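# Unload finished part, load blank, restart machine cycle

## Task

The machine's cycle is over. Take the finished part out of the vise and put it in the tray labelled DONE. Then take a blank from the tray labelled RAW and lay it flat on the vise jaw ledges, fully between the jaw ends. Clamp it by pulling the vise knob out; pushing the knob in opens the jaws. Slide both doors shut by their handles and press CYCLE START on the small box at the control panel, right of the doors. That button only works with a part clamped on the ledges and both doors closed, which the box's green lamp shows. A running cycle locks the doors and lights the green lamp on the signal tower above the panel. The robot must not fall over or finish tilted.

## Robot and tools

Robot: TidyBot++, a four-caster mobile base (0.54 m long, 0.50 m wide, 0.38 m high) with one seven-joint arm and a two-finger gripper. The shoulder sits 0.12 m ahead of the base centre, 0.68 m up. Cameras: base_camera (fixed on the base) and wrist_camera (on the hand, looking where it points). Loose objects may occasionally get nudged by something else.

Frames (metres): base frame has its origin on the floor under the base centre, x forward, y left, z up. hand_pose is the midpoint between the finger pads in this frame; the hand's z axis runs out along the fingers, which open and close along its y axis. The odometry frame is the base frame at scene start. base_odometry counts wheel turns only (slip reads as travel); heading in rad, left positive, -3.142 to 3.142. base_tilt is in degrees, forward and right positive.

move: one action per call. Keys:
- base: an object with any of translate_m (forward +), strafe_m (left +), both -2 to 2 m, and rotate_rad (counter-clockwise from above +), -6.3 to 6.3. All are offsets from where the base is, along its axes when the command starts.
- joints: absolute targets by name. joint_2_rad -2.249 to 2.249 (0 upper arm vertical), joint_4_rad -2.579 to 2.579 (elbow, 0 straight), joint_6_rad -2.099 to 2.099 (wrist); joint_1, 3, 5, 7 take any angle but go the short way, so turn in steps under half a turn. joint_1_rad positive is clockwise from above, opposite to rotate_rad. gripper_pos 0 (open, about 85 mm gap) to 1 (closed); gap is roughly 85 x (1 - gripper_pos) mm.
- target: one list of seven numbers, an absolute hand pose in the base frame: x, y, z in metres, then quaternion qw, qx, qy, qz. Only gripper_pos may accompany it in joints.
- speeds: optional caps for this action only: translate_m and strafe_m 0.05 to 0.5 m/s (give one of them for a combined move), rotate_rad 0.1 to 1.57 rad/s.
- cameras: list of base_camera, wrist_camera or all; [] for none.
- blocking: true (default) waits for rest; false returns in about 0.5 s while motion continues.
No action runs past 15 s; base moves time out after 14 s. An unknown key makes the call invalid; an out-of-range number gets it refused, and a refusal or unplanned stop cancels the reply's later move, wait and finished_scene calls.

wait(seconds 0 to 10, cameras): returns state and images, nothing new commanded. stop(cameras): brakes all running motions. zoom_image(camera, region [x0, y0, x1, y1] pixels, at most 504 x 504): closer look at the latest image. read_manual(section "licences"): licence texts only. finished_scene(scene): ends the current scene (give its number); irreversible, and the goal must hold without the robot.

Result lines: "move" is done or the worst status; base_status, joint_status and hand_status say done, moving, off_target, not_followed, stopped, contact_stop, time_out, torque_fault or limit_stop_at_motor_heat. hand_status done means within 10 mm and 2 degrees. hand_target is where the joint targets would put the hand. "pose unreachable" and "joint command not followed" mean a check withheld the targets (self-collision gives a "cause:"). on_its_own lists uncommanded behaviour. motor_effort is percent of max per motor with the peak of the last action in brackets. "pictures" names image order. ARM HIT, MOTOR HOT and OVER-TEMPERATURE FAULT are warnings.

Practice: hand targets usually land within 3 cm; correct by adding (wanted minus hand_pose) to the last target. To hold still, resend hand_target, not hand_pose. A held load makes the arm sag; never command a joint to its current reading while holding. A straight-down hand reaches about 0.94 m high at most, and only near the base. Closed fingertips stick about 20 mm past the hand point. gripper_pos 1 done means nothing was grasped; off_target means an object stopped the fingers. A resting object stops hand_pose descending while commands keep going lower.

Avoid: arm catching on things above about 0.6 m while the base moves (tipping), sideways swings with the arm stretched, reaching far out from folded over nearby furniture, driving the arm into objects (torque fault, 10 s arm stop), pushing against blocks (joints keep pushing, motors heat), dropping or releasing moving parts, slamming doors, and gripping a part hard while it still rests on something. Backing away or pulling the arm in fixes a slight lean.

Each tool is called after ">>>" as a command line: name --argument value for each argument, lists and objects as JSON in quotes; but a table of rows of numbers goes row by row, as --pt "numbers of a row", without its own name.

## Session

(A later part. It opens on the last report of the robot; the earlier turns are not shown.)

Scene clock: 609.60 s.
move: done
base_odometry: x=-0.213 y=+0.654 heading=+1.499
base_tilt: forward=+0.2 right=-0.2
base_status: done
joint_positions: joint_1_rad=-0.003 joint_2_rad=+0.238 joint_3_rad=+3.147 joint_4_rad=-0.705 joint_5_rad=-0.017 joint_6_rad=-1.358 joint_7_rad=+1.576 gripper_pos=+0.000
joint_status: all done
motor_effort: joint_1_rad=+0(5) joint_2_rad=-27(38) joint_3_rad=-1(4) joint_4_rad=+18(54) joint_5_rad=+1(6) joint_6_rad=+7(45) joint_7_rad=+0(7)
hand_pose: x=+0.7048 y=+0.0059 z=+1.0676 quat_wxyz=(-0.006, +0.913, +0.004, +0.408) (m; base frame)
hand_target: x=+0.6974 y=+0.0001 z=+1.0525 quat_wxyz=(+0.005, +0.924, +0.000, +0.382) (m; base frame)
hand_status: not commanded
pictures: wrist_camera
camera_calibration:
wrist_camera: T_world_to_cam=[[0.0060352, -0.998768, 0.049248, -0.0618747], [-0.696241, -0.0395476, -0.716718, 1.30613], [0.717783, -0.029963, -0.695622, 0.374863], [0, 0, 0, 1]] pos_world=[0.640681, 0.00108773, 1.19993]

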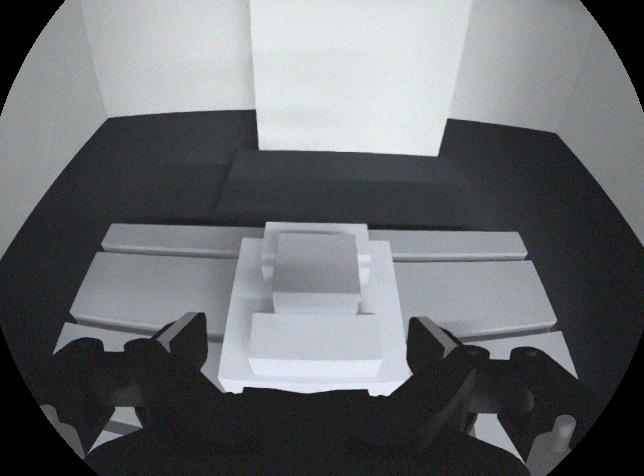

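>>> zoom_image --camera "wrist_camera" --region '[210, 210, 420, 400]'

Scaled by 2.400.

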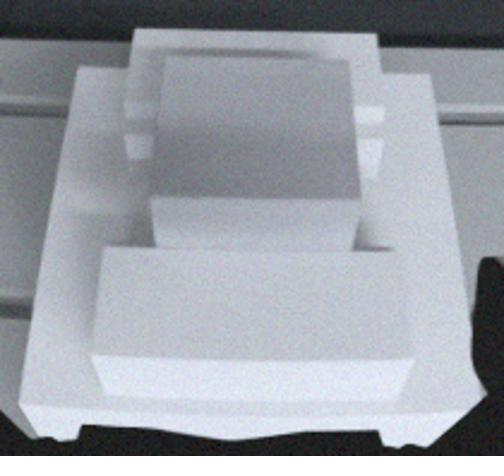

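>>> zoom_image --camera "wrist_camera" --region '[150, 290, 460, 400]'

Scaled by 1.626.

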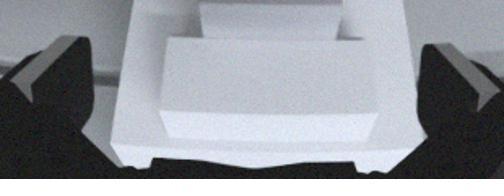

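>>> move --base '{"translate_m": 0.138, "strafe_m": -0.0193, "rotate_rad": 0.02}' --joints '{"joint_2_rad": 0.13, "joint_4_rad": -1.022, "joint_6_rad": -1.16}' --cameras '["wrist_camera"]'

Scene clock: 731.37 s.
move: done
base_odometry: x=-0.184 y=+0.791 heading=+1.519
base_tilt: forward=+0.2 right=-0.1
base_status: done
joint_positions: joint_1_rad=-0.005 joint_2_rad=+0.133 joint_3_rad=+3.147 joint_4_rad=-1.015 joint_5_rad=-0.017 joint_6_rad=-1.206 joint_7_rad=+1.576 gripper_pos=+0.000
joint_status: all done
motor_effort: joint_1_rad=-1(2) joint_2_rad=-24(30) joint_3_rad=+0(2) joint_4_rad=+20(21) joint_5_rad=+1(2) joint_6_rad=+6(7) joint_7_rad=-1(1)
hand_pose: x=+0.6823 y=+0.0068 z=+1.0081 quat_wxyz=(-0.007, +0.923, +0.003, +0.384) (m; base frame)
hand_target: x=+0.6905 y=-0.0002 z=+1.0167 quat_wxyz=(+0.005, +0.915, +0.001, +0.403) (m; base frame)
hand_status: not commanded
pictures: wrist_camera
camera_calibration:
wrist_camera: T_world_to_cam=[[0.0086827, -0.998858, 0.0469738, -0.057377], [-0.733333, -0.0382964, -0.67879, 1.23488], [0.679814, -0.0285538, -0.732829, 0.413011], [0, 0, 0, 1]] pos_world=[0.625308, 0.00177303, 1.14359]

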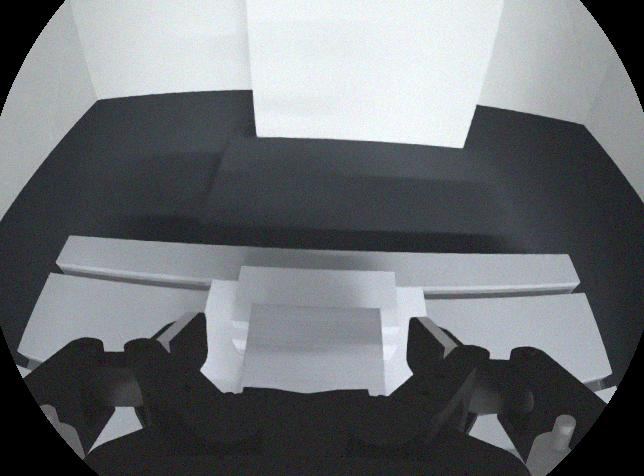

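>>> move --base '{"strafe_m": -0.003}' --joints '{"joint_2_rad": 0.083, "joint_4_rad": -1.175, "joint_6_rad": -1.052}' --cameras '["wrist_camera"]'

Scene clock: 768.33 s.
move: done
base_odometry: x=-0.181 y=+0.791 heading=+1.519
base_tilt: forward=+0.2 right=-0.2
base_status: done
joint_positions: joint_1_rad=-0.006 joint_2_rad=+0.095 joint_3_rad=+3.147 joint_4_rad=-1.165 joint_5_rad=-0.017 joint_6_rad=-1.099 joint_7_rad=+1.576 gripper_pos=+0.000
joint_status: all done
motor_effort: joint_1_rad=-1(4) joint_2_rad=-23(26) joint_3_rad=+0(3) joint_4_rad=+20(22) joint_5_rad=+1(2) joint_6_rad=+6(8) joint_7_rad=+1(1)
hand_pose: x=+0.6776 y=+0.0063 z=+0.9763 quat_wxyz=(-0.007, +0.924, +0.002, +0.381) (m; base frame)
hand_target: x=+0.6831 y=-0.0002 z=+0.9881 quat_wxyz=(+0.005, +0.915, +0.001, +0.404) (m; base frame)
hand_status: not commanded
pictures: wrist_camera
camera_calibration:
wrist_camera: T_world_to_cam=[[0.00676897, -0.998913, 0.0461245, -0.0542435], [-0.7366, -0.036176, -0.67536, 1.20866], [0.676294, -0.0294038, -0.736044, 0.39849], [0, 0, 0, 1]] pos_world=[0.621173, 0.00125732, 1.11209]

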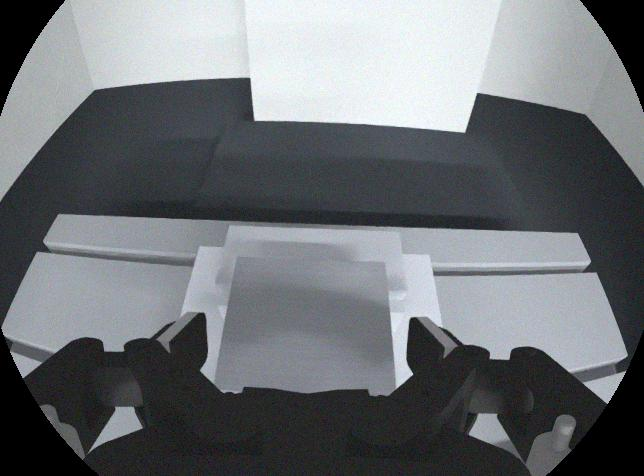

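>>> move --joints '{"gripper_pos": 0.32}' --cameras '["wrist_camera"]'

Scene clock: 776.23 s.
move: done
base_odometry: x=-0.181 y=+0.791 heading=+1.519
base_tilt: forward=+0.2 right=-0.2
base_status: not commanded
joint_positions: joint_1_rad=-0.006 joint_2_rad=+0.092 joint_3_rad=+3.147 joint_4_rad=-1.166 joint_5_rad=-0.017 joint_6_rad=-1.096 joint_7_rad=+1.576 gripper_pos=+0.292
joint_status: all done
motor_effort: joint_1_rad=-1(1) joint_2_rad=-24(25) joint_3_rad=+0(1) joint_4_rad=+21(22) joint_5_rad=+0(1) joint_6_rad=+7(8) joint_7_rad=+0(1)
hand_pose: x=+0.6774 y=+0.0063 z=+0.9782 quat_wxyz=(-0.007, +0.923, +0.002, +0.384) (m; base frame)
hand_target: x=+0.6831 y=-0.0002 z=+0.9881 quat_wxyz=(+0.005, +0.915, +0.001, +0.404) (m; base frame)
hand_status: not commanded
pictures: wrist_camera
camera_calibration:
wrist_camera: T_world_to_cam=[[0.0064694, -0.998915, 0.0461278, -0.0541425], [-0.732982, -0.0361152, -0.679288, 1.21123], [0.680217, -0.0294163, -0.73242, 0.393781], [0, 0, 0, 1]] pos_world=[0.620305, 0.00124366, 1.11369]

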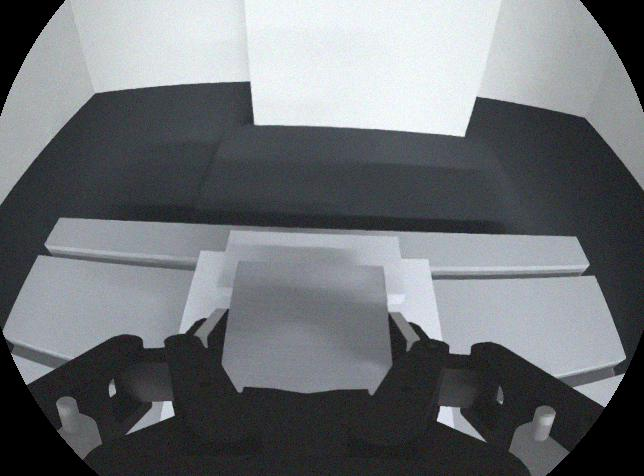

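>>> move --joints '{"gripper_pos": 0.5}' --cameras '["wrist_camera"]'

Scene clock: 782.97 s.
move: off_target
base_odometry: x=-0.181 y=+0.791 heading=+1.519
base_tilt: forward=+0.3 right=-0.2
base_status: not commanded
joint_positions: joint_1_rad=-0.006 joint_2_rad=+0.092 joint_3_rad=+3.147 joint_4_rad=-1.166 joint_5_rad=-0.017 joint_6_rad=-1.096 joint_7_rad=+1.576 gripper_pos=+0.292
joint_status: gripper_pos off_target (ended at +0.292, target +0.500)
motor_effort: joint_1_rad=+0(1) joint_2_rad=-24(24) joint_3_rad=-1(1) joint_4_rad=+21(21) joint_5_rad=+0(1) joint_6_rad=+7(7) joint_7_rad=-1(1)
hand_pose: x=+0.6774 y=+0.0063 z=+0.9782 quat_wxyz=(-0.007, +0.923, +0.002, +0.384) (m; base frame)
hand_target: x=+0.6831 y=-0.0002 z=+0.9881 quat_wxyz=(+0.005, +0.915, +0.001, +0.404) (m; base frame)
hand_status: not commanded
pictures: wrist_camera
camera_calibration:
wrist_camera: T_world_to_cam=[[0.0064694, -0.998915, 0.0461278, -0.0541425], [-0.732982, -0.0361152, -0.679288, 1.21123], [0.680217, -0.0294163, -0.73242, 0.393781], [0, 0, 0, 1]] pos_world=[0.620305, 0.00124366, 1.11369]

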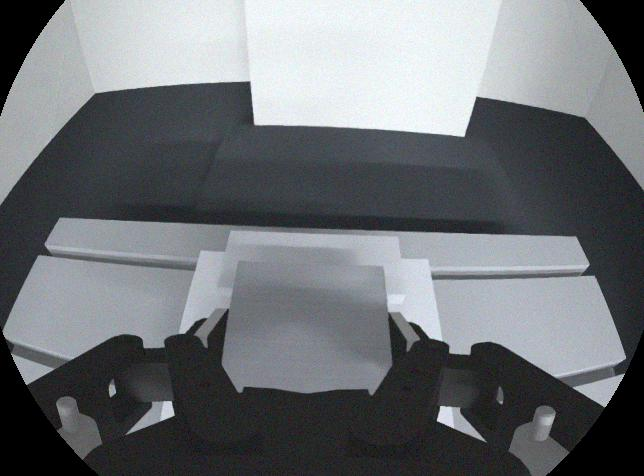

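>>> move --joints '{"joint_2_rad": 0.18, "joint_4_rad": -0.811, "joint_6_rad": -1.39, "gripper_pos": 0.6}' --cameras '["wrist_camera"]'

Scene clock: 798.47 s.
move: off_target
base_odometry: x=-0.181 y=+0.791 heading=+1.519
base_tilt: forward=+0.1 right=-0.2
base_status: not commanded
joint_positions: joint_1_rad=-0.006 joint_2_rad=+0.184 joint_3_rad=+3.147 joint_4_rad=-0.842 joint_5_rad=-0.017 joint_6_rad=-1.357 joint_7_rad=+1.576 gripper_pos=+0.292
joint_status: gripper_pos off_target (ended at +0.292, target +0.600); the others done
motor_effort: joint_1_rad=-1(1) joint_2_rad=-30(31) joint_3_rad=-1(1) joint_4_rad=+22(27) joint_5_rad=+1(1) joint_6_rad=+8(12) joint_7_rad=+0(1)
hand_pose: x=+0.6792 y=+0.0070 z=+1.0321 quat_wxyz=(-0.007, +0.929, +0.004, +0.370) (m; base frame)
hand_target: x=+0.6720 y=-0.0002 z=+1.0425 quat_wxyz=(+0.005, +0.929, +0.000, +0.371) (m; base frame)
hand_status: not commanded
pictures: wrist_camera
camera_calibration:
wrist_camera: T_world_to_cam=[[0.0120506, -0.998763, 0.0482416, -0.0618916], [-0.752886, -0.0408124, -0.656884, 1.23958], [0.65804, -0.0284046, -0.752447, 0.467828], [0, 0, 0, 1]] pos_world=[0.626162, 0.00206385, 1.16926]

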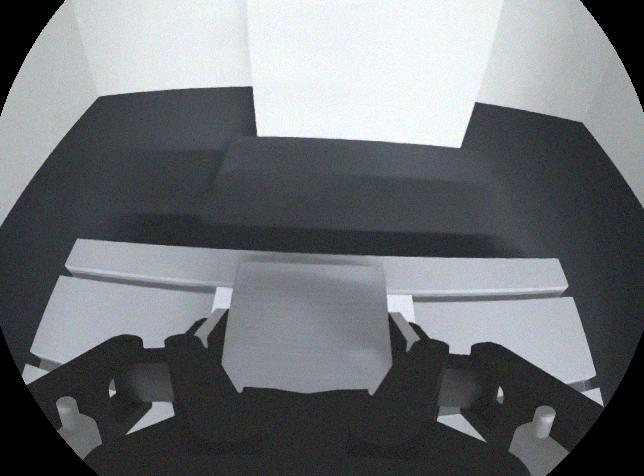

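>>> move --base '{"translate_m": -0.45}' --joints '{"gripper_pos": 0.75}' --cameras '["wrist_camera"]'

>>> move --base '{"translate_m": -0.66, "strafe_m": -0.53, "rotate_rad": -3.1}' --cameras '["wrist_camera", "base_camera"]'

Scene clock: 836.70 s.
move: off_target
base_odometry: x=-0.204 y=+0.341 heading=+1.520
base_tilt: forward=+0.2 right=-0.1
base_status: done
joint_positions: joint_1_rad=-0.006 joint_2_rad=+0.191 joint_3_rad=+3.147 joint_4_rad=-0.840 joint_5_rad=-0.017 joint_6_rad=-1.365 joint_7_rad=+1.576 gripper_pos=+0.292
joint_status: gripper_pos off_target (ended at +0.292, target +0.750)
motor_effort: joint_1_rad=-1(1) joint_2_rad=-30(34) joint_3_rad=+0(1) joint_4_rad=+22(23) joint_5_rad=+1(1) joint_6_rad=+9(9) joint_7_rad=+0(1)
hand_pose: x=+0.6797 y=+0.0070 z=+1.0278 quat_wxyz=(-0.007, +0.931, +0.004, +0.364) (m; base frame)
hand_target: x=+0.6720 y=-0.0002 z=+1.0425 quat_wxyz=(+0.005, +0.929, +0.000, +0.371) (m; base frame)
hand_status: not commanded
pictures: wrist_camera
camera_calibration:
wrist_camera: T_world_to_cam=[[0.0128001, -0.998756, 0.0481973, -0.0621176], [-0.761022, -0.0409965, -0.64743, 1.23298], [0.6486, -0.0283921, -0.760599, 0.479064], [0, 0, 0, 1]] pos_world=[0.628397, 0.00210908, 1.16564]

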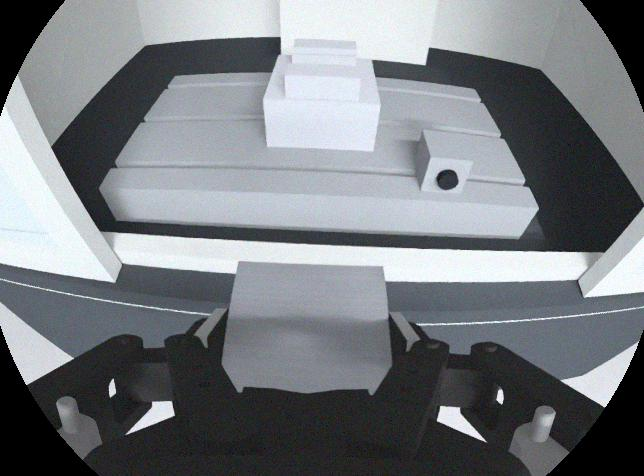

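Scene clock: 840.70 s.
move: done
base_odometry: x=+0.292 y=-0.345 heading=-1.580
base_tilt: forward=+0.2 right=-0.2
base_status: done
joint_positions: joint_1_rad=-0.003 joint_2_rad=+0.210 joint_3_rad=+3.156 joint_4_rad=-0.840 joint_5_rad=-0.017 joint_6_rad=-1.365 joint_7_rad=+1.576 gripper_pos=+0.293
joint_status: not commanded
motor_effort: joint_1_rad=+0(5) joint_2_rad=-31(36) joint_3_rad=-1(4) joint_4_rad=+23(23) joint_5_rad=+1(3) joint_6_rad=+8(9) joint_7_rad=+0(2)
hand_pose: x=+0.6863 y=+0.0016 z=+1.0172 quat_wxyz=(-0.004, +0.935, -0.001, +0.356) (m; base frame)
hand_target: x=+0.6720 y=-0.0002 z=+1.0425 quat_wxyz=(+0.005, +0.929, +0.000, +0.371) (m; base frame)
hand_status: not commanded
pictures: base_camera, wrist_camera
camera_calibration:
wrist_camera: T_world_to_cam=[[0.002888, -0.99875, 0.0498987, -0.0620976], [-0.773408, -0.033862, -0.633004, 1.22471], [0.633902, -0.0367639, -0.772539, 0.488833], [0, 0, 0, 1]] pos_world=[0.637508, -0.00257736, 1.15599]

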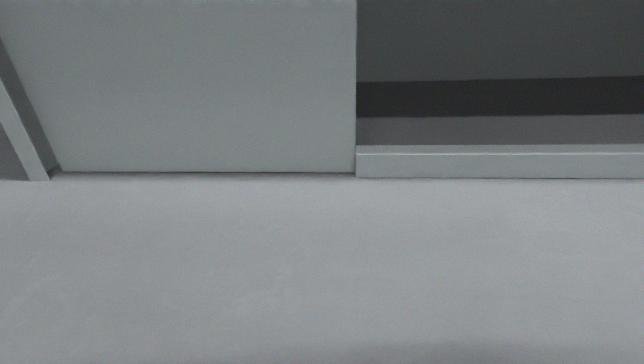

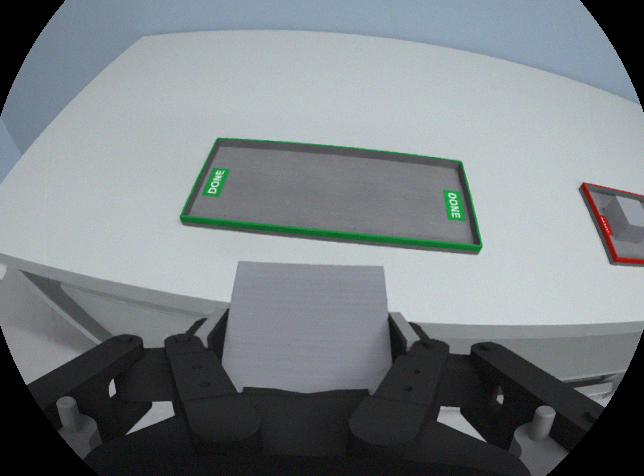

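>>> move --base '{"translate_m": 0.3076, "strafe_m": 0.023, "rotate_rad": -0.095}' --cameras '["wrist_camera"]'

Scene clock: 897.43 s.
move: done
base_odometry: x=+0.312 y=-0.653 heading=-1.676
base_tilt: forward=+0.2 right=-0.2
base_status: done
joint_positions: joint_1_rad=-0.001 joint_2_rad=+0.205 joint_3_rad=+3.157 joint_4_rad=-0.840 joint_5_rad=-0.017 joint_6_rad=-1.366 joint_7_rad=+1.576 gripper_pos=+0.293
joint_status: not commanded
motor_effort: joint_1_rad=+0(5) joint_2_rad=-31(35) joint_3_rad=-1(4) joint_4_rad=+22(23) joint_5_rad=+1(2) joint_6_rad=+8(9) joint_7_rad=+0(1)
hand_pose: x=+0.6845 y=-0.0003 z=+1.0200 quat_wxyz=(-0.004, +0.934, -0.002, +0.358) (m; base frame)
hand_target: x=+0.6720 y=-0.0002 z=+1.0425 quat_wxyz=(+0.005, +0.929, +0.000, +0.371) (m; base frame)
hand_status: not commanded
pictures: wrist_camera
camera_calibration:
wrist_camera: T_world_to_cam=[[-0.000770983, -0.998747, 0.0500332, -0.0617697], [-0.77072, -0.0312864, -0.636405, 1.22663], [0.637173, -0.0390523, -0.769731, 0.486932], [0, 0, 0, 1]] pos_world=[0.635078, -0.00429986, 1.15853]

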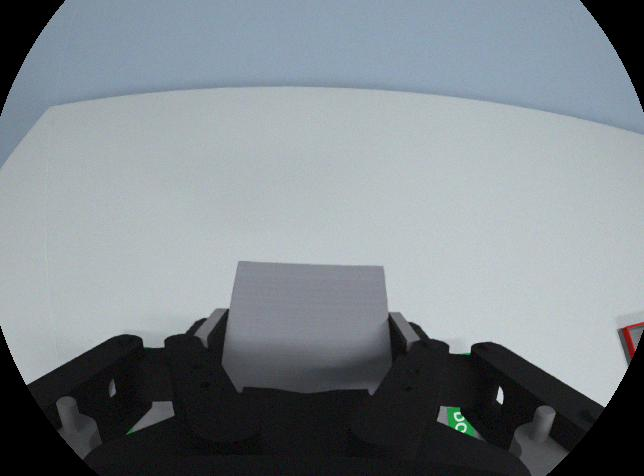

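>>> move --joints '{"joint_2_rad": 0.015, "joint_4_rad": -1.40, "joint_6_rad": -0.875}' --cameras '["wrist_camera"]'

Scene clock: 941.47 s.
move: done
base_odometry: x=+0.312 y=-0.653 heading=-1.676
base_tilt: forward=+0.2 right=-0.2
base_status: not commanded
joint_positions: joint_1_rad=-0.001 joint_2_rad=+0.048 joint_3_rad=+3.157 joint_4_rad=-1.411 joint_5_rad=-0.017 joint_6_rad=-0.939 joint_7_rad=+1.576 gripper_pos=+0.293
joint_status: all done
motor_effort: joint_1_rad=+0(1) joint_2_rad=-27(31) joint_3_rad=+0(1) joint_4_rad=+25(26) joint_5_rad=+1(1) joint_6_rad=+9(9) joint_7_rad=-1(1)
hand_pose: x=+0.6625 y=-0.0020 z=+0.9082 quat_wxyz=(-0.004, +0.932, -0.006, +0.364) (m; base frame)
hand_target: x=+0.6702 y=-0.0001 z=+0.9462 quat_wxyz=(+0.005, +0.911, +0.002, +0.413) (m; base frame)
hand_status: not commanded
pictures: wrist_camera
camera_calibration:
wrist_camera: T_world_to_cam=[[-0.00866381, -0.998927, 0.0454851, -0.0484972], [-0.762679, -0.0228172, -0.646374, 1.14225], [0.646719, -0.0402906, -0.761664, 0.401216], [0, 0, 0, 1]] pos_world=[0.611275, -0.00621705, 1.04612]

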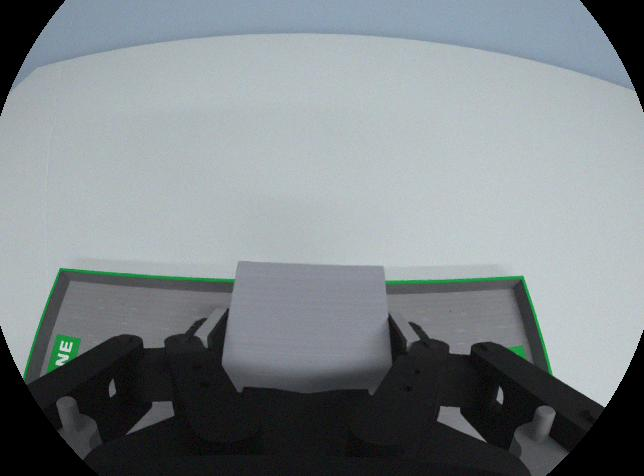

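>>> move --joints '{"joint_1_rad": -0.01, "joint_2_rad": 0.005, "joint_3_rad": 3.15, "joint_4_rad": -1.45, "joint_5_rad": 0.01, "joint_6_rad": -0.82, "joint_7_rad": 1.5708}' --cameras '["wrist_camera"]'

Scene clock: 1007.87 s.
move: done
base_odometry: x=+0.312 y=-0.653 heading=-1.676
base_tilt: forward=+0.2 right=-0.2
base_status: not commanded
joint_positions: joint_1_rad=-0.001 joint_2_rad=+0.036 joint_3_rad=+3.157 joint_4_rad=-1.464 joint_5_rad=-0.017 joint_6_rad=-0.880 joint_7_rad=+1.576 gripper_pos=+0.293
joint_status: all done
motor_effort: joint_1_rad=+0(2) joint_2_rad=-27(28) joint_3_rad=+0(1) joint_4_rad=+25(27) joint_5_rad=+0(1) joint_6_rad=+9(10) joint_7_rad=+0(2)
hand_pose: x=+0.6626 y=-0.0023 z=+0.8994 quat_wxyz=(-0.004, +0.928, -0.007, +0.372) (m; base frame)
hand_target: x=+0.6707 y=+0.0000 z=+0.9373 quat_wxyz=(+0.004, +0.908, +0.002, +0.420) (m; base frame)
hand_status: not commanded
pictures: wrist_camera
camera_calibration:
wrist_camera: T_world_to_cam=[[-0.0104815, -0.998919, 0.0452968, -0.0469677], [-0.751131, -0.022037, -0.659785, 1.14104], [0.66007, -0.0409394, -0.750088, 0.375135], [0, 0, 0, 1]] pos_world=[0.60896, -0.00641407, 1.03635]

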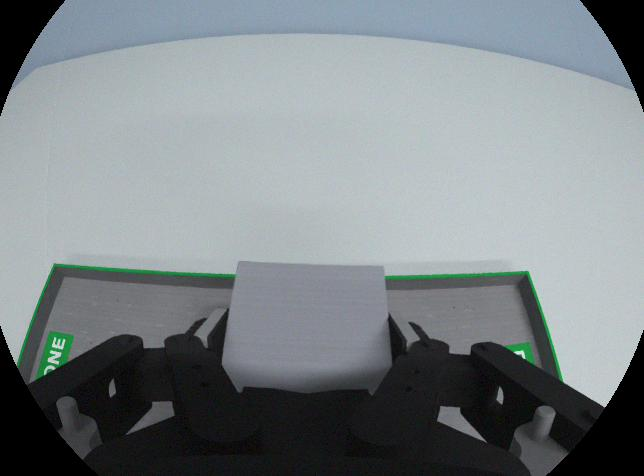

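>>> move --joints '{"joint_1_rad": -0.01, "joint_2_rad": -0.004, "joint_3_rad": 3.15, "joint_4_rad": -1.50, "joint_5_rad": 0.01, "joint_6_rad": -0.74, "joint_7_rad": 1.5708}' --cameras '["wrist_camera"]'

>>> move --joints '{"joint_1_rad": -0.01, "joint_2_rad": -0.004, "joint_3_rad": 3.15, "joint_4_rad": -1.52, "joint_5_rad": 0.01, "joint_6_rad": -0.71, "joint_7_rad": 1.5708}' --cameras '["wrist_camera"]'

Scene clock: 1019.10 s.
move: done
base_odometry: x=+0.312 y=-0.653 heading=-1.676
base_tilt: forward=+0.2 right=-0.2
base_status: not commanded
joint_positions: joint_1_rad=-0.001 joint_2_rad=+0.027 joint_3_rad=+3.157 joint_4_rad=-1.514 joint_5_rad=-0.017 joint_6_rad=-0.800 joint_7_rad=+1.576 gripper_pos=+0.293
joint_status: all done
motor_effort: joint_1_rad=-1(2) joint_2_rad=-26(28) joint_3_rad=+0(1) joint_4_rad=+25(26) joint_5_rad=+1(1) joint_6_rad=+9(10) joint_7_rad=+1(1)
hand_pose: x=+0.6682 y=-0.0027 z=+0.8951 quat_wxyz=(-0.004, +0.921, -0.007, +0.390) (m; base frame)
hand_target: x=+0.6758 y=+0.0001 z=+0.9339 quat_wxyz=(+0.004, +0.899, +0.003, +0.437) (m; base frame)
hand_status: not commanded
pictures: wrist_camera
camera_calibration:
wrist_camera: T_world_to_cam=[[-0.0136254, -0.998886, 0.0451896, -0.0449235], [-0.724867, -0.0212628, -0.688561, 1.15061], [0.688754, -0.0421384, -0.723769, 0.325524], [0, 0, 0, 1]] pos_world=[0.609219, -0.00669119, 1.0299]

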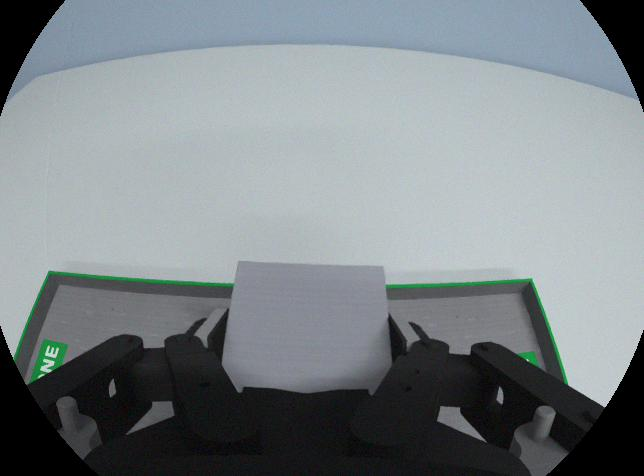

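Scene clock: 1019.70 s.
move: done
base_odometry: x=+0.312 y=-0.653 heading=-1.676
base_tilt: forward=+0.2 right=-0.2
base_status: not commanded
joint_positions: joint_1_rad=-0.001 joint_2_rad=+0.026 joint_3_rad=+3.157 joint_4_rad=-1.534 joint_5_rad=-0.017 joint_6_rad=-0.768 joint_7_rad=+1.576 gripper_pos=+0.293
joint_status: all done
motor_effort: joint_1_rad=-1(2) joint_2_rad=-26(28) joint_3_rad=+0(1) joint_4_rad=+26(26) joint_5_rad=+1(1) joint_6_rad=+10(10) joint_7_rad=+0(1)
hand_pose: x=+0.6707 y=-0.0028 z=+0.8922 quat_wxyz=(-0.004, +0.918, -0.007, +0.396) (m; base frame)
hand_target: x=+0.6781 y=+0.0002 z=+0.9301 quat_wxyz=(+0.004, +0.897, +0.003, +0.442) (m; base frame)
hand_status: not commanded
pictures: wrist_camera
camera_calibration:
wrist_camera: T_world_to_cam=[[-0.0147661, -0.99887, 0.0451675, -0.0441363], [-0.715787, -0.0209814, -0.698004, 1.15277], [0.698163, -0.042637, -0.714668, 0.307246], [0, 0, 0, 1]] pos_world=[0.609977, -0.00679963, 1.02621]

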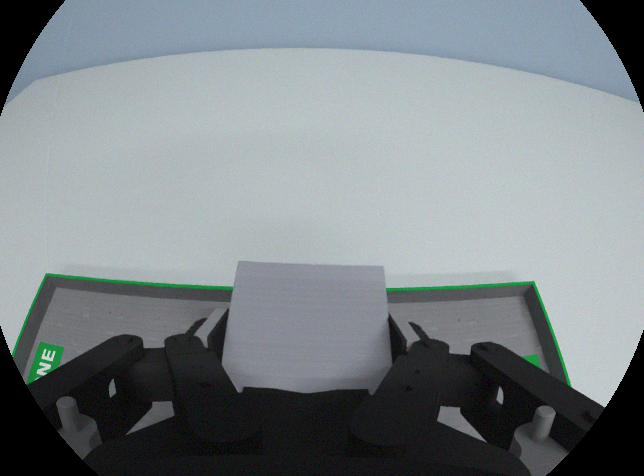

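>>> move --joints '{"joint_1_rad": -0.01, "joint_2_rad": -0.004, "joint_3_rad": 3.15, "joint_4_rad": -1.533, "joint_5_rad": 0.01, "joint_6_rad": -0.71, "joint_7_rad": 1.5708}' --cameras '[]'

>>> move --joints '{"joint_1_rad": -0.01, "joint_2_rad": -0.004, "joint_3_rad": 3.15, "joint_4_rad": -1.546, "joint_5_rad": 0.01, "joint_6_rad": -0.71, "joint_7_rad": 1.5708}' --cameras '["wrist_camera"]'

Scene clock: 1031.93 s.
move: done
base_odometry: x=+0.312 y=-0.653 heading=-1.676
base_tilt: forward=+0.3 right=-0.2
base_status: not commanded
joint_positions: joint_1_rad=-0.001 joint_2_rad=+0.025 joint_3_rad=+3.157 joint_4_rad=-1.547 joint_5_rad=-0.017 joint_6_rad=-0.768 joint_7_rad=+1.576 gripper_pos=+0.293
joint_status: all done
motor_effort: joint_1_rad=+0(1) joint_2_rad=-27(28) joint_3_rad=+0(1) joint_4_rad=+26(26) joint_5_rad=+1(1) joint_6_rad=+9(10) joint_7_rad=+0(1)
hand_pose: x=+0.6679 y=-0.0028 z=+0.8857 quat_wxyz=(-0.004, +0.921, -0.007, +0.390) (m; base frame)
hand_target: x=+0.6758 y=+0.0002 z=+0.9228 quat_wxyz=(+0.004, +0.900, +0.003, +0.436) (m; base frame)
hand_status: not commanded
pictures: none
No camera images: "cameras" was empty.

Scene clock: 1032.50 s.
move: done
base_odometry: x=+0.312 y=-0.653 heading=-1.676
base_tilt: forward=+0.2 right=-0.2
base_status: not commanded
joint_positions: joint_1_rad=-0.001 joint_2_rad=+0.025 joint_3_rad=+3.157 joint_4_rad=-1.560 joint_5_rad=-0.017 joint_6_rad=-0.768 joint_7_rad=+1.576 gripper_pos=+0.293
joint_status: all done
motor_effort: joint_1_rad=+0(1) joint_2_rad=-26(27) joint_3_rad=+0(1) joint_4_rad=+25(26) joint_5_rad=+0(1) joint_6_rad=+9(10) joint_7_rad=+0(1)
hand_pose: x=+0.6650 y=-0.0027 z=+0.8789 quat_wxyz=(-0.004, +0.923, -0.008, +0.385) (m; base frame)
hand_target: x=+0.6735 y=+0.0002 z=+0.9156 quat_wxyz=(+0.004, +0.903, +0.003, +0.430) (m; base frame)
hand_status: not commanded
pictures: wrist_camera
camera_calibration:
wrist_camera: T_world_to_cam=[[-0.0136718, -0.998887, 0.0451483, -0.044254], [-0.732746, -0.0207143, -0.680187, 1.13501], [0.680365, -0.0423816, -0.731647, 0.328406], [0, 0, 0, 1]] pos_world=[0.607633, -0.0067754, 1.01429]

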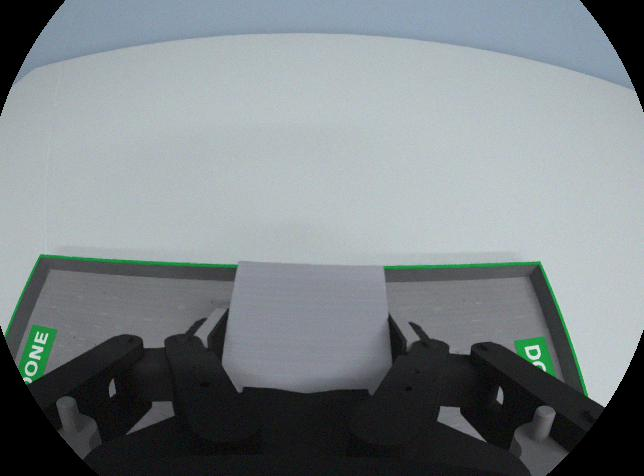

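>>> move --joints '{"joint_1_rad": -0.01, "joint_2_rad": -0.004, "joint_3_rad": 3.15, "joint_4_rad": -1.558, "joint_5_rad": 0.01, "joint_6_rad": -0.70, "joint_7_rad": 1.5708}' --cameras '["wrist_camera"]'

>>> move --joints '{"joint_1_rad": -0.01, "joint_2_rad": -0.004, "joint_3_rad": 3.15, "joint_4_rad": -1.570, "joint_5_rad": 0.01, "joint_6_rad": -0.69, "joint_7_rad": 1.5708}' --cameras '["wrist_camera"]'

Scene clock: 1055.33 s.
move: done
base_odometry: x=+0.312 y=-0.653 heading=-1.676
base_tilt: forward=+0.2 right=-0.1
base_status: not commanded
joint_positions: joint_1_rad=-0.001 joint_2_rad=+0.025 joint_3_rad=+3.157 joint_4_rad=-1.571 joint_5_rad=-0.017 joint_6_rad=-0.758 joint_7_rad=+1.576 gripper_pos=+0.293
joint_status: all done
motor_effort: joint_1_rad=-1(1) joint_2_rad=-26(27) joint_3_rad=+0(1) joint_4_rad=+25(26) joint_5_rad=+1(1) joint_6_rad=+9(10) joint_7_rad=+0(1)
hand_pose: x=+0.6644 y=-0.0028 z=+0.8749 quat_wxyz=(-0.004, +0.923, -0.008, +0.384) (m; base frame)
hand_target: x=+0.6732 y=+0.0002 z=+0.9113 quat_wxyz=(+0.004, +0.903, +0.003, +0.429) (m; base frame)
hand_status: not commanded
pictures: wrist_camera
camera_calibration:
wrist_camera: T_world_to_cam=[[-0.0137507, -0.998886, 0.0451468, -0.0440591], [-0.734046, -0.0205744, -0.678788, 1.13152], [0.67896, -0.0424737, -0.732945, 0.327949], [0, 0, 0, 1]] pos_world=[0.607316, -0.00680048, 1.01042]

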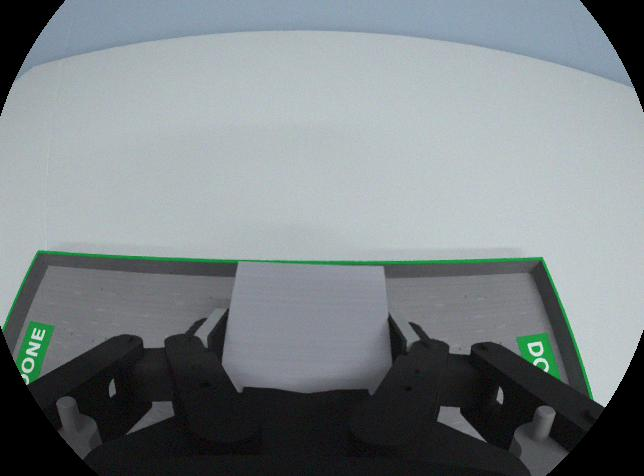

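Scene clock: 1055.90 s.
move: done
base_odometry: x=+0.312 y=-0.653 heading=-1.676
base_tilt: forward=+0.2 right=-0.2
base_status: not commanded
joint_positions: joint_1_rad=-0.001 joint_2_rad=+0.025 joint_3_rad=+3.157 joint_4_rad=-1.583 joint_5_rad=-0.017 joint_6_rad=-0.749 joint_7_rad=+1.576 gripper_pos=+0.293
joint_status: all done
motor_effort: joint_1_rad=+0(1) joint_2_rad=-26(27) joint_3_rad=+0(1) joint_4_rad=+25(26) joint_5_rad=+1(1) joint_6_rad=+9(10) joint_7_rad=+0(2)
hand_pose: x=+0.6638 y=-0.0028 z=+0.8707 quat_wxyz=(-0.004, +0.924, -0.008, +0.383) (m; base frame)
hand_target: x=+0.6728 y=+0.0002 z=+0.9071 quat_wxyz=(+0.004, +0.904, +0.003, +0.428) (m; base frame)
hand_status: not commanded
pictures: wrist_camera
camera_calibration:
wrist_camera: T_world_to_cam=[[-0.0138123, -0.998885, 0.0451489, -0.0438695], [-0.735602, -0.020433, -0.677106, 1.12776], [0.677273, -0.042564, -0.7345, 0.327796], [0, 0, 0, 1]] pos_world=[0.606971, -0.00682472, 1.00636]

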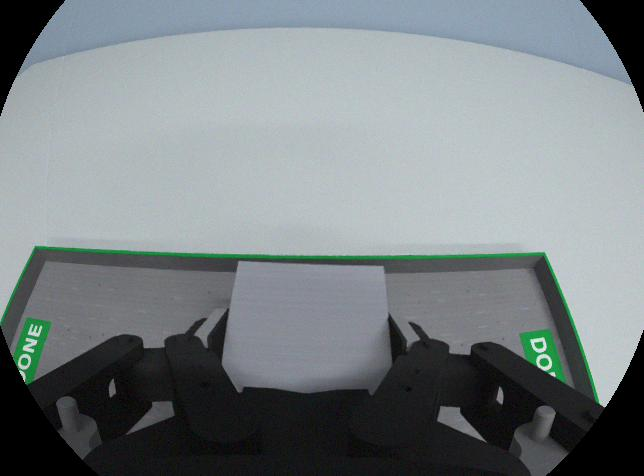

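>>> move --joints '{"joint_1_rad": -0.01, "joint_2_rad": -0.004, "joint_3_rad": 3.15, "joint_4_rad": -1.582, "joint_5_rad": 0.01, "joint_6_rad": -0.677, "joint_7_rad": 1.5708}' --cameras '[]'

>>> move --joints '{"joint_1_rad": -0.01, "joint_2_rad": -0.004, "joint_3_rad": 3.15, "joint_4_rad": -1.594, "joint_5_rad": 0.01, "joint_6_rad": -0.665, "joint_7_rad": 1.5708}' --cameras '["wrist_camera"]'

Scene clock: 1068.83 s.
move: done
base_odometry: x=+0.312 y=-0.653 heading=-1.676
base_tilt: forward=+0.2 right=-0.2
base_status: not commanded
joint_positions: joint_1_rad=-0.001 joint_2_rad=+0.025 joint_3_rad=+3.157 joint_4_rad=-1.595 joint_5_rad=-0.017 joint_6_rad=-0.735 joint_7_rad=+1.576 gripper_pos=+0.293
joint_status: all done
motor_effort: joint_1_rad=-1(2) joint_2_rad=-26(27) joint_3_rad=-1(2) joint_4_rad=+25(26) joint_5_rad=+1(1) joint_6_rad=+9(10) joint_7_rad=+0(2)
hand_pose: x=+0.6639 y=-0.0029 z=+0.8673 quat_wxyz=(-0.004, +0.924, -0.008, +0.383) (m; base frame)
hand_target: x=+0.6730 y=+0.0003 z=+0.9035 quat_wxyz=(+0.004, +0.903, +0.003, +0.429) (m; base frame)
hand_status: not commanded
pictures: none
No camera images: "cameras" was empty.

Scene clock: 1069.40 s.
move: done
base_odometry: x=+0.312 y=-0.653 heading=-1.676
base_tilt: forward=+0.2 right=-0.2
base_status: not commanded
joint_positions: joint_1_rad=-0.001 joint_2_rad=+0.024 joint_3_rad=+3.157 joint_4_rad=-1.607 joint_5_rad=-0.017 joint_6_rad=-0.724 joint_7_rad=+1.576 gripper_pos=+0.293
joint_status: all done
motor_effort: joint_1_rad=+0(2) joint_2_rad=-26(27) joint_3_rad=-1(1) joint_4_rad=+25(26) joint_5_rad=+1(1) joint_6_rad=+9(10) joint_7_rad=-1(2)
hand_pose: x=+0.6636 y=-0.0029 z=+0.8635 quat_wxyz=(-0.004, +0.924, -0.008, +0.383) (m; base frame)
hand_target: x=+0.6729 y=+0.0003 z=+0.8998 quat_wxyz=(+0.004, +0.903, +0.003, +0.429) (m; base frame)
hand_status: not commanded
pictures: wrist_camera
camera_calibration:
wrist_camera: T_world_to_cam=[[-0.0143081, -0.998877, 0.0451681, -0.0433376], [-0.734707, -0.0201382, -0.678086, 1.12306], [0.678234, -0.0428875, -0.733594, 0.32121], [0, 0, 0, 1]] pos_world=[0.606644, -0.00689666, 0.999125]

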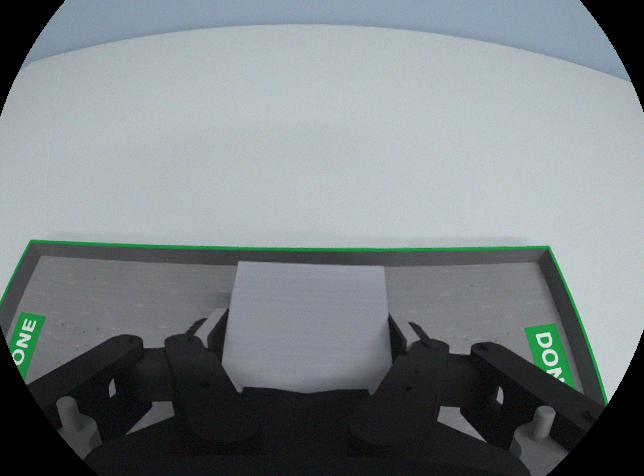

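>>> move --joints '{"joint_1_rad": -0.01, "joint_2_rad": -0.004, "joint_3_rad": 3.15, "joint_4_rad": -1.606, "joint_5_rad": 0.01, "joint_6_rad": -0.655, "joint_7_rad": 1.5708}' --cameras '[]'

>>> move --joints '{"joint_1_rad": -0.01, "joint_2_rad": -0.004, "joint_3_rad": 3.15, "joint_4_rad": -1.616, "joint_5_rad": 0.01, "joint_6_rad": -0.645, "joint_7_rad": 1.5708}' --cameras '["wrist_camera"]'

>>> zoom_image --camera "wrist_camera" --region '[180, 230, 440, 410]'

Scene clock: 1075.97 s.
move: done
base_odometry: x=+0.312 y=-0.653 heading=-1.676
base_tilt: forward=+0.2 right=-0.2
base_status: not commanded
joint_positions: joint_1_rad=-0.001 joint_2_rad=+0.024 joint_3_rad=+3.157 joint_4_rad=-1.619 joint_5_rad=-0.017 joint_6_rad=-0.714 joint_7_rad=+1.576 gripper_pos=+0.293
joint_status: all done
motor_effort: joint_1_rad=+0(1) joint_2_rad=-26(27) joint_3_rad=-1(1) joint_4_rad=+25(26) joint_5_rad=+1(1) joint_6_rad=+9(9) joint_7_rad=-1(2)
hand_pose: x=+0.6629 y=-0.0029 z=+0.8594 quat_wxyz=(-0.004, +0.924, -0.008, +0.382) (m; base frame)
hand_target: x=+0.6725 y=+0.0003 z=+0.8955 quat_wxyz=(+0.004, +0.904, +0.003, +0.428) (m; base frame)
hand_status: not commanded
pictures: none
No camera images: "cameras" was empty.

Scene clock: 1076.47 s.
move: done
base_odometry: x=+0.312 y=-0.653 heading=-1.676
base_tilt: forward=+0.2 right=-0.1
base_status: not commanded
joint_positions: joint_1_rad=-0.001 joint_2_rad=+0.024 joint_3_rad=+3.157 joint_4_rad=-1.627 joint_5_rad=-0.017 joint_6_rad=-0.703 joint_7_rad=+1.576 gripper_pos=+0.293
joint_status: all done
motor_effort: joint_1_rad=+0(1) joint_2_rad=-26(27) joint_3_rad=+0(1) joint_4_rad=+25(26) joint_5_rad=+1(1) joint_6_rad=+9(10) joint_7_rad=-1(1)
hand_pose: x=+0.6632 y=-0.0030 z=+0.8577 quat_wxyz=(-0.004, +0.923, -0.008, +0.384) (m; base frame)
hand_target: x=+0.6724 y=+0.0004 z=+0.8924 quat_wxyz=(+0.004, +0.904, +0.003, +0.428) (m; base frame)
hand_status: not commanded
pictures: wrist_camera
camera_calibration:
wrist_camera: T_world_to_cam=[[-0.0147183, -0.99887, 0.0451823, -0.0429023], [-0.733933, -0.0198959, -0.678931, 1.11895], [0.679063, -0.0431535, -0.732811, 0.316024], [0, 0, 0, 1]] pos_world=[0.605999, -0.00695385, 0.993211]

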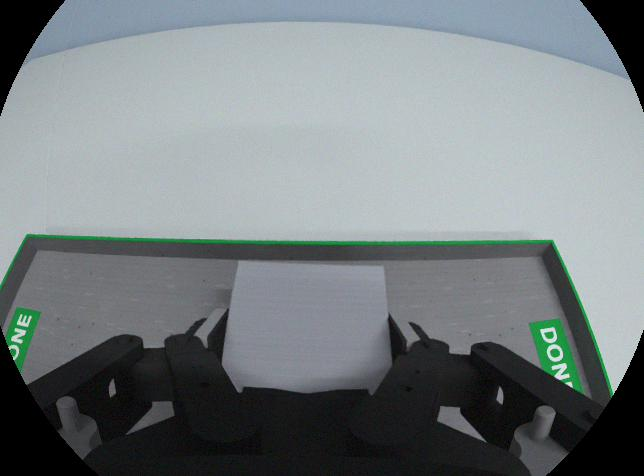

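Scaled by 1.938.

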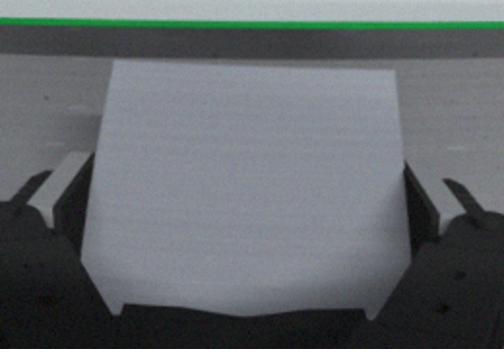

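>>> move --joints '{"joint_1_rad": -0.01, "joint_2_rad": -0.004, "joint_3_rad": 3.15, "joint_4_rad": -1.626, "joint_5_rad": 0.01, "joint_6_rad": -0.637, "joint_7_rad": 1.5708}' --cameras '[]'

>>> move --joints '{"joint_1_rad": -0.01, "joint_2_rad": -0.004, "joint_3_rad": 3.15, "joint_4_rad": -1.636, "joint_5_rad": 0.01, "joint_6_rad": -0.627, "joint_7_rad": 1.5708}' --cameras '["wrist_camera"]'

Scene clock: 1104.20 s.
move: done
base_odometry: x=+0.312 y=-0.653 heading=-1.676
base_tilt: forward=+0.2 right=-0.2
base_status: not commanded
joint_positions: joint_1_rad=-0.001 joint_2_rad=+0.021 joint_3_rad=+3.157 joint_4_rad=-1.634 joint_5_rad=-0.017 joint_6_rad=-0.694 joint_7_rad=+1.576 gripper_pos=+0.293
joint_status: all done
motor_effort: joint_1_rad=+0(1) joint_2_rad=-25(26) joint_3_rad=+0(1) joint_4_rad=+24(25) joint_5_rad=+1(1) joint_6_rad=+9(9) joint_7_rad=-1(1)
hand_pose: x=+0.6630 y=-0.0030 z=+0.8578 quat_wxyz=(-0.004, +0.922, -0.008, +0.386) (m; base frame)
hand_target: x=+0.6718 y=+0.0004 z=+0.8888 quat_wxyz=(+0.004, +0.904, +0.003, +0.427) (m; base frame)
hand_status: not commanded
pictures: none
No camera images: "cameras" was empty.

Scene clock: 1104.70 s.
move: done
base_odometry: x=+0.312 y=-0.653 heading=-1.676
base_tilt: forward=+0.1 right=-0.2
base_status: not commanded
joint_positions: joint_1_rad=-0.001 joint_2_rad=+0.018 joint_3_rad=+3.157 joint_4_rad=-1.641 joint_5_rad=-0.017 joint_6_rad=-0.682 joint_7_rad=+1.576 gripper_pos=+0.293
joint_status: all done
motor_effort: joint_1_rad=+0(1) joint_2_rad=-25(26) joint_3_rad=+0(1) joint_4_rad=+24(25) joint_5_rad=+1(1) joint_6_rad=+8(9) joint_7_rad=-1(2)
hand_pose: x=+0.6631 y=-0.0031 z=+0.8578 quat_wxyz=(-0.004, +0.921, -0.008, +0.389) (m; base frame)
hand_target: x=+0.6716 y=+0.0004 z=+0.8856 quat_wxyz=(+0.004, +0.904, +0.003, +0.427) (m; base frame)
hand_status: not commanded
pictures: wrist_camera
camera_calibration:
wrist_camera: T_world_to_cam=[[-0.0156215, -0.99886, 0.0451166, -0.0423552], [-0.725625, -0.0197187, -0.687808, 1.12113], [0.687913, -0.0434823, -0.724489, 0.303121], [0, 0, 0, 1]] pos_world=[0.60434, -0.00701914, 0.992645]

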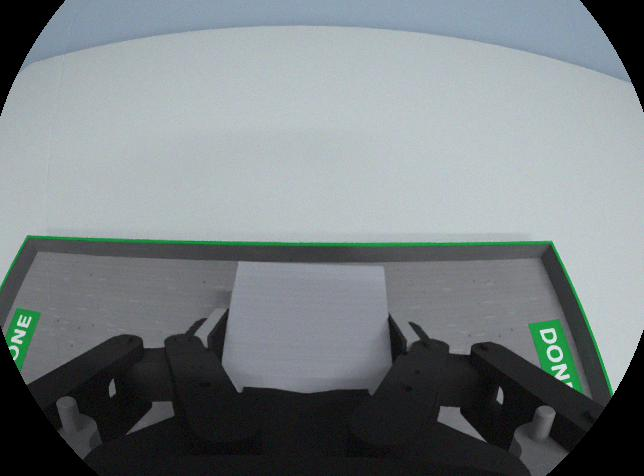

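>>> move --joints '{"gripper_pos": 0.0}' --cameras '["wrist_camera"]'

Scene clock: 1113.07 s.
move: done
base_odometry: x=+0.312 y=-0.653 heading=-1.676
base_tilt: forward=+0.2 right=-0.1
base_status: not commanded
joint_positions: joint_1_rad=-0.001 joint_2_rad=+0.001 joint_3_rad=+3.157 joint_4_rad=-1.639 joint_5_rad=-0.017 joint_6_rad=-0.666 joint_7_rad=+1.576 gripper_pos=+0.000
joint_status: all done
motor_effort: joint_1_rad=-1(1) joint_2_rad=-21(26) joint_3_rad=+0(0) joint_4_rad=+21(25) joint_5_rad=+1(1) joint_6_rad=+7(9) joint_7_rad=-1(1)
hand_pose: x=+0.6641 y=-0.0032 z=+0.8724 quat_wxyz=(-0.004, +0.914, -0.008, +0.406) (m; base frame)
hand_target: x=+0.6716 y=+0.0004 z=+0.8856 quat_wxyz=(+0.004, +0.904, +0.003, +0.427) (m; base frame)
hand_status: not commanded
pictures: wrist_camera
camera_calibration:
wrist_camera: T_world_to_cam=[[-0.0175438, -0.998842, 0.0448012, -0.0415775], [-0.700103, -0.0197181, -0.713769, 1.13752], [0.713826, -0.0438877, -0.698947, 0.273547], [0, 0, 0, 1]] pos_world=[0.600389, -0.0070942, 1.00499]

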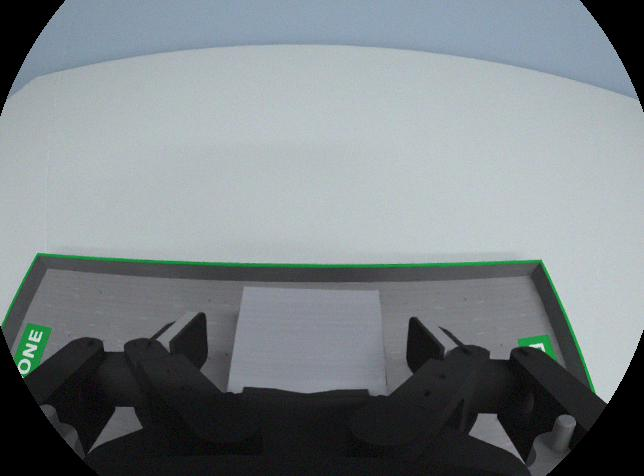

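>>> move --joints '{"joint_1_rad": 0.0, "joint_2_rad": -0.1, "joint_3_rad": 3.15, "joint_4_rad": -1.25, "joint_5_rad": 0.01, "joint_6_rad": -1.2, "joint_7_rad": 1.5708}' --cameras '["wrist_camera"]'

>>> move --base '{"strafe_m": -0.5}' --cameras '["wrist_camera", "base_camera"]'

Scene clock: 1131.87 s.
move: done
base_odometry: x=+0.312 y=-0.653 heading=-1.676
base_tilt: forward=+0.2 right=-0.2
base_status: not commanded
joint_positions: joint_1_rad=-0.001 joint_2_rad=-0.100 joint_3_rad=+3.157 joint_4_rad=-1.260 joint_5_rad=-0.017 joint_6_rad=-1.149 joint_7_rad=+1.576 gripper_pos=+0.000
joint_status: all done
motor_effort: joint_1_rad=+0(2) joint_2_rad=-16(23) joint_3_rad=-1(1) joint_4_rad=+20(23) joint_5_rad=+1(2) joint_6_rad=+7(8) joint_7_rad=+0(2)
hand_pose: x=+0.5958 y=-0.0011 z=+1.0165 quat_wxyz=(-0.005, +0.915, -0.004, +0.404) (m; base frame)
hand_target: x=+0.5855 y=-0.0057 z=+1.0101 quat_wxyz=(+0.006, +0.923, -0.004, +0.386) (m; base frame)
hand_status: not commanded
pictures: wrist_camera
camera_calibration:
wrist_camera: T_world_to_cam=[[-0.00909891, -0.998959, 0.0446982, -0.0520386], [-0.702563, -0.0254218, -0.711167, 1.19142], [0.711563, -0.0378742, -0.701601, 0.427109], [0, 0, 0, 1]] pos_world=[0.532663, -0.00551982, 1.14929]

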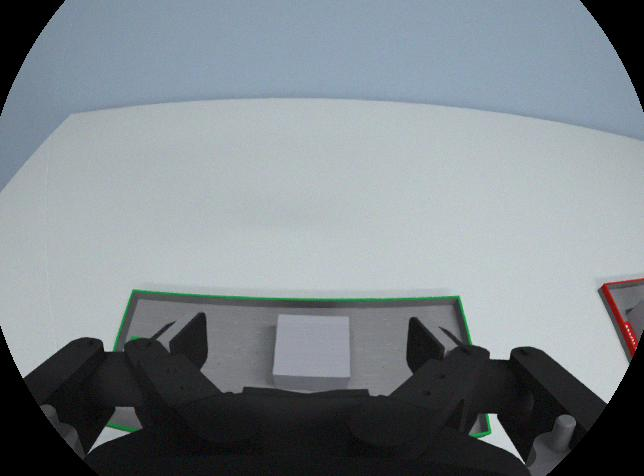

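Scene clock: 1134.23 s.
move: done
base_odometry: x=-0.186 y=-0.601 heading=-1.675
base_tilt: forward=+0.2 right=-0.1
base_status: done
joint_positions: joint_1_rad=-0.001 joint_2_rad=-0.100 joint_3_rad=+3.156 joint_4_rad=-1.260 joint_5_rad=-0.017 joint_6_rad=-1.151 joint_7_rad=+1.576 gripper_pos=+0.000
joint_status: not commanded
motor_effort: joint_1_rad=-1(3) joint_2_rad=-16(18) joint_3_rad=-1(3) joint_4_rad=+20(20) joint_5_rad=+0(1) joint_6_rad=+7(7) joint_7_rad=+0(1)
hand_pose: x=+0.5953 y=-0.0007 z=+1.0161 quat_wxyz=(-0.005, +0.915, -0.004, +0.404) (m; base frame)
hand_target: x=+0.5855 y=-0.0057 z=+1.0101 quat_wxyz=(+0.006, +0.923, -0.004, +0.386) (m; base frame)
hand_status: not commanded
pictures: base_camera, wrist_camera
camera_calibration:
wrist_camera: T_world_to_cam=[[-0.00818745, -0.998963, 0.0447841, -0.0522412], [-0.70389, -0.0260531, -0.709831, 1.19022], [0.710262, -0.0373348, -0.702947, 0.429407], [0, 0, 0, 1]] pos_world=[0.532364, -0.00514626, 1.14904]

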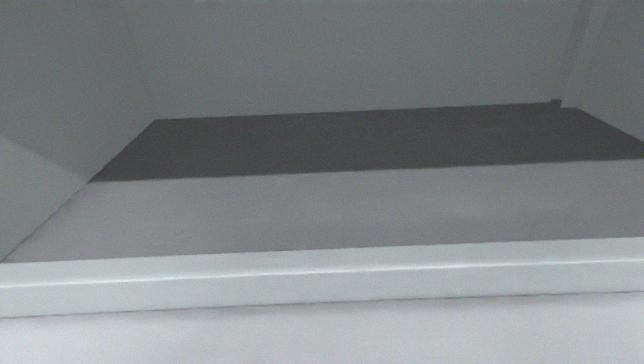

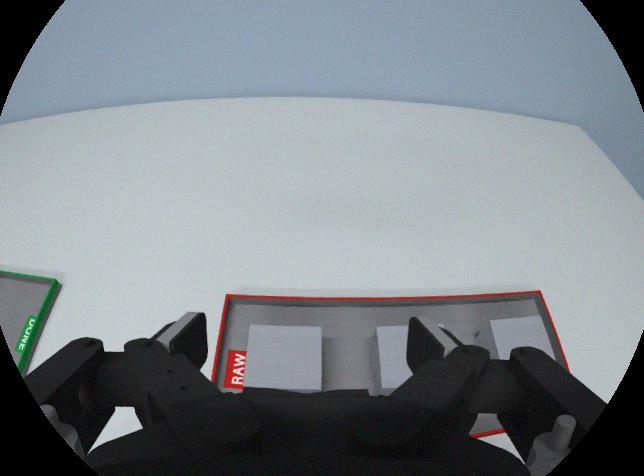

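>>> zoom_image --camera "wrist_camera" --region '[190, 270, 610, 460]'

Scaled by 1.200.

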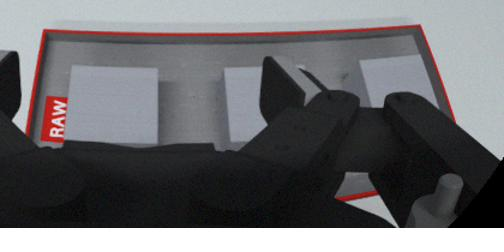

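>>> move --joints '{"joint_1_rad": 0.0, "joint_2_rad": -0.1, "joint_3_rad": 3.15, "joint_4_rad": -1.0, "joint_5_rad": 0.01, "joint_6_rad": -1.85, "joint_7_rad": 1.5708}' --cameras '["wrist_camera"]'

>>> zoom_image --camera "wrist_camera" --region '[170, 60, 610, 360]'

Scene clock: 1188.07 s.
move: done
base_odometry: x=-0.186 y=-0.601 heading=-1.675
base_tilt: forward=+0.2 right=-0.2
base_status: not commanded
joint_positions: joint_1_rad=-0.001 joint_2_rad=-0.102 joint_3_rad=+3.156 joint_4_rad=-1.012 joint_5_rad=-0.017 joint_6_rad=-1.799 joint_7_rad=+1.576 gripper_pos=+0.000
joint_status: all done
motor_effort: joint_1_rad=-1(2) joint_2_rad=-12(18) joint_3_rad=+0(1) joint_4_rad=+16(20) joint_5_rad=+1(2) joint_6_rad=+3(6) joint_7_rad=+0(2)
hand_pose: x=+0.4552 y=+0.0016 z=+1.0106 quat_wxyz=(-0.007, +0.977, +0.000, +0.214) (m; base frame)
hand_target: x=+0.4421 y=-0.0046 z=+1.0082 quat_wxyz=(+0.005, +0.981, -0.006, +0.195) (m; base frame)
hand_status: not commanded
pictures: wrist_camera
camera_calibration:
wrist_camera: T_world_to_cam=[[0.0197689, -0.998893, 0.0426752, -0.0614911], [-0.923808, -0.0345727, -0.381293, 0.855904], [0.382346, -0.0318859, -0.923469, 0.897228], [0, 0, 0, 1]] pos_world=[0.448855, -0.00322324, 1.15754]

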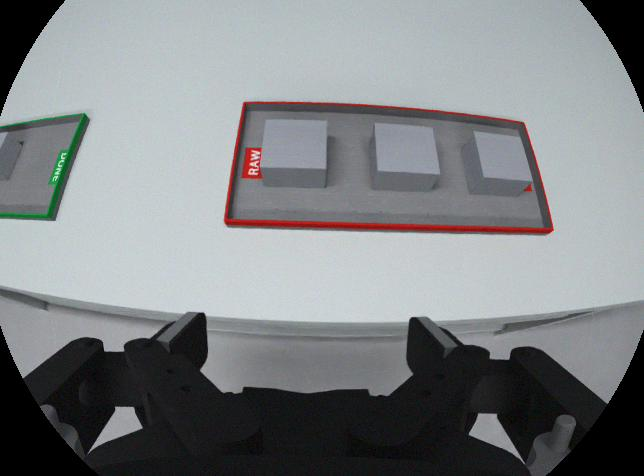

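Scaled by 1.145.

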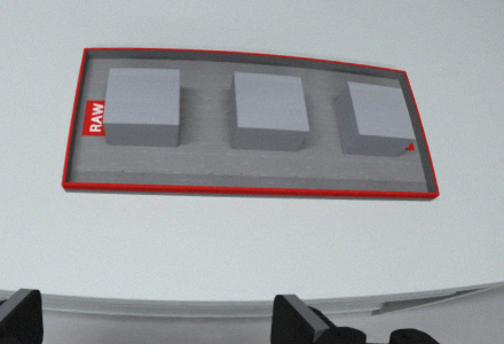

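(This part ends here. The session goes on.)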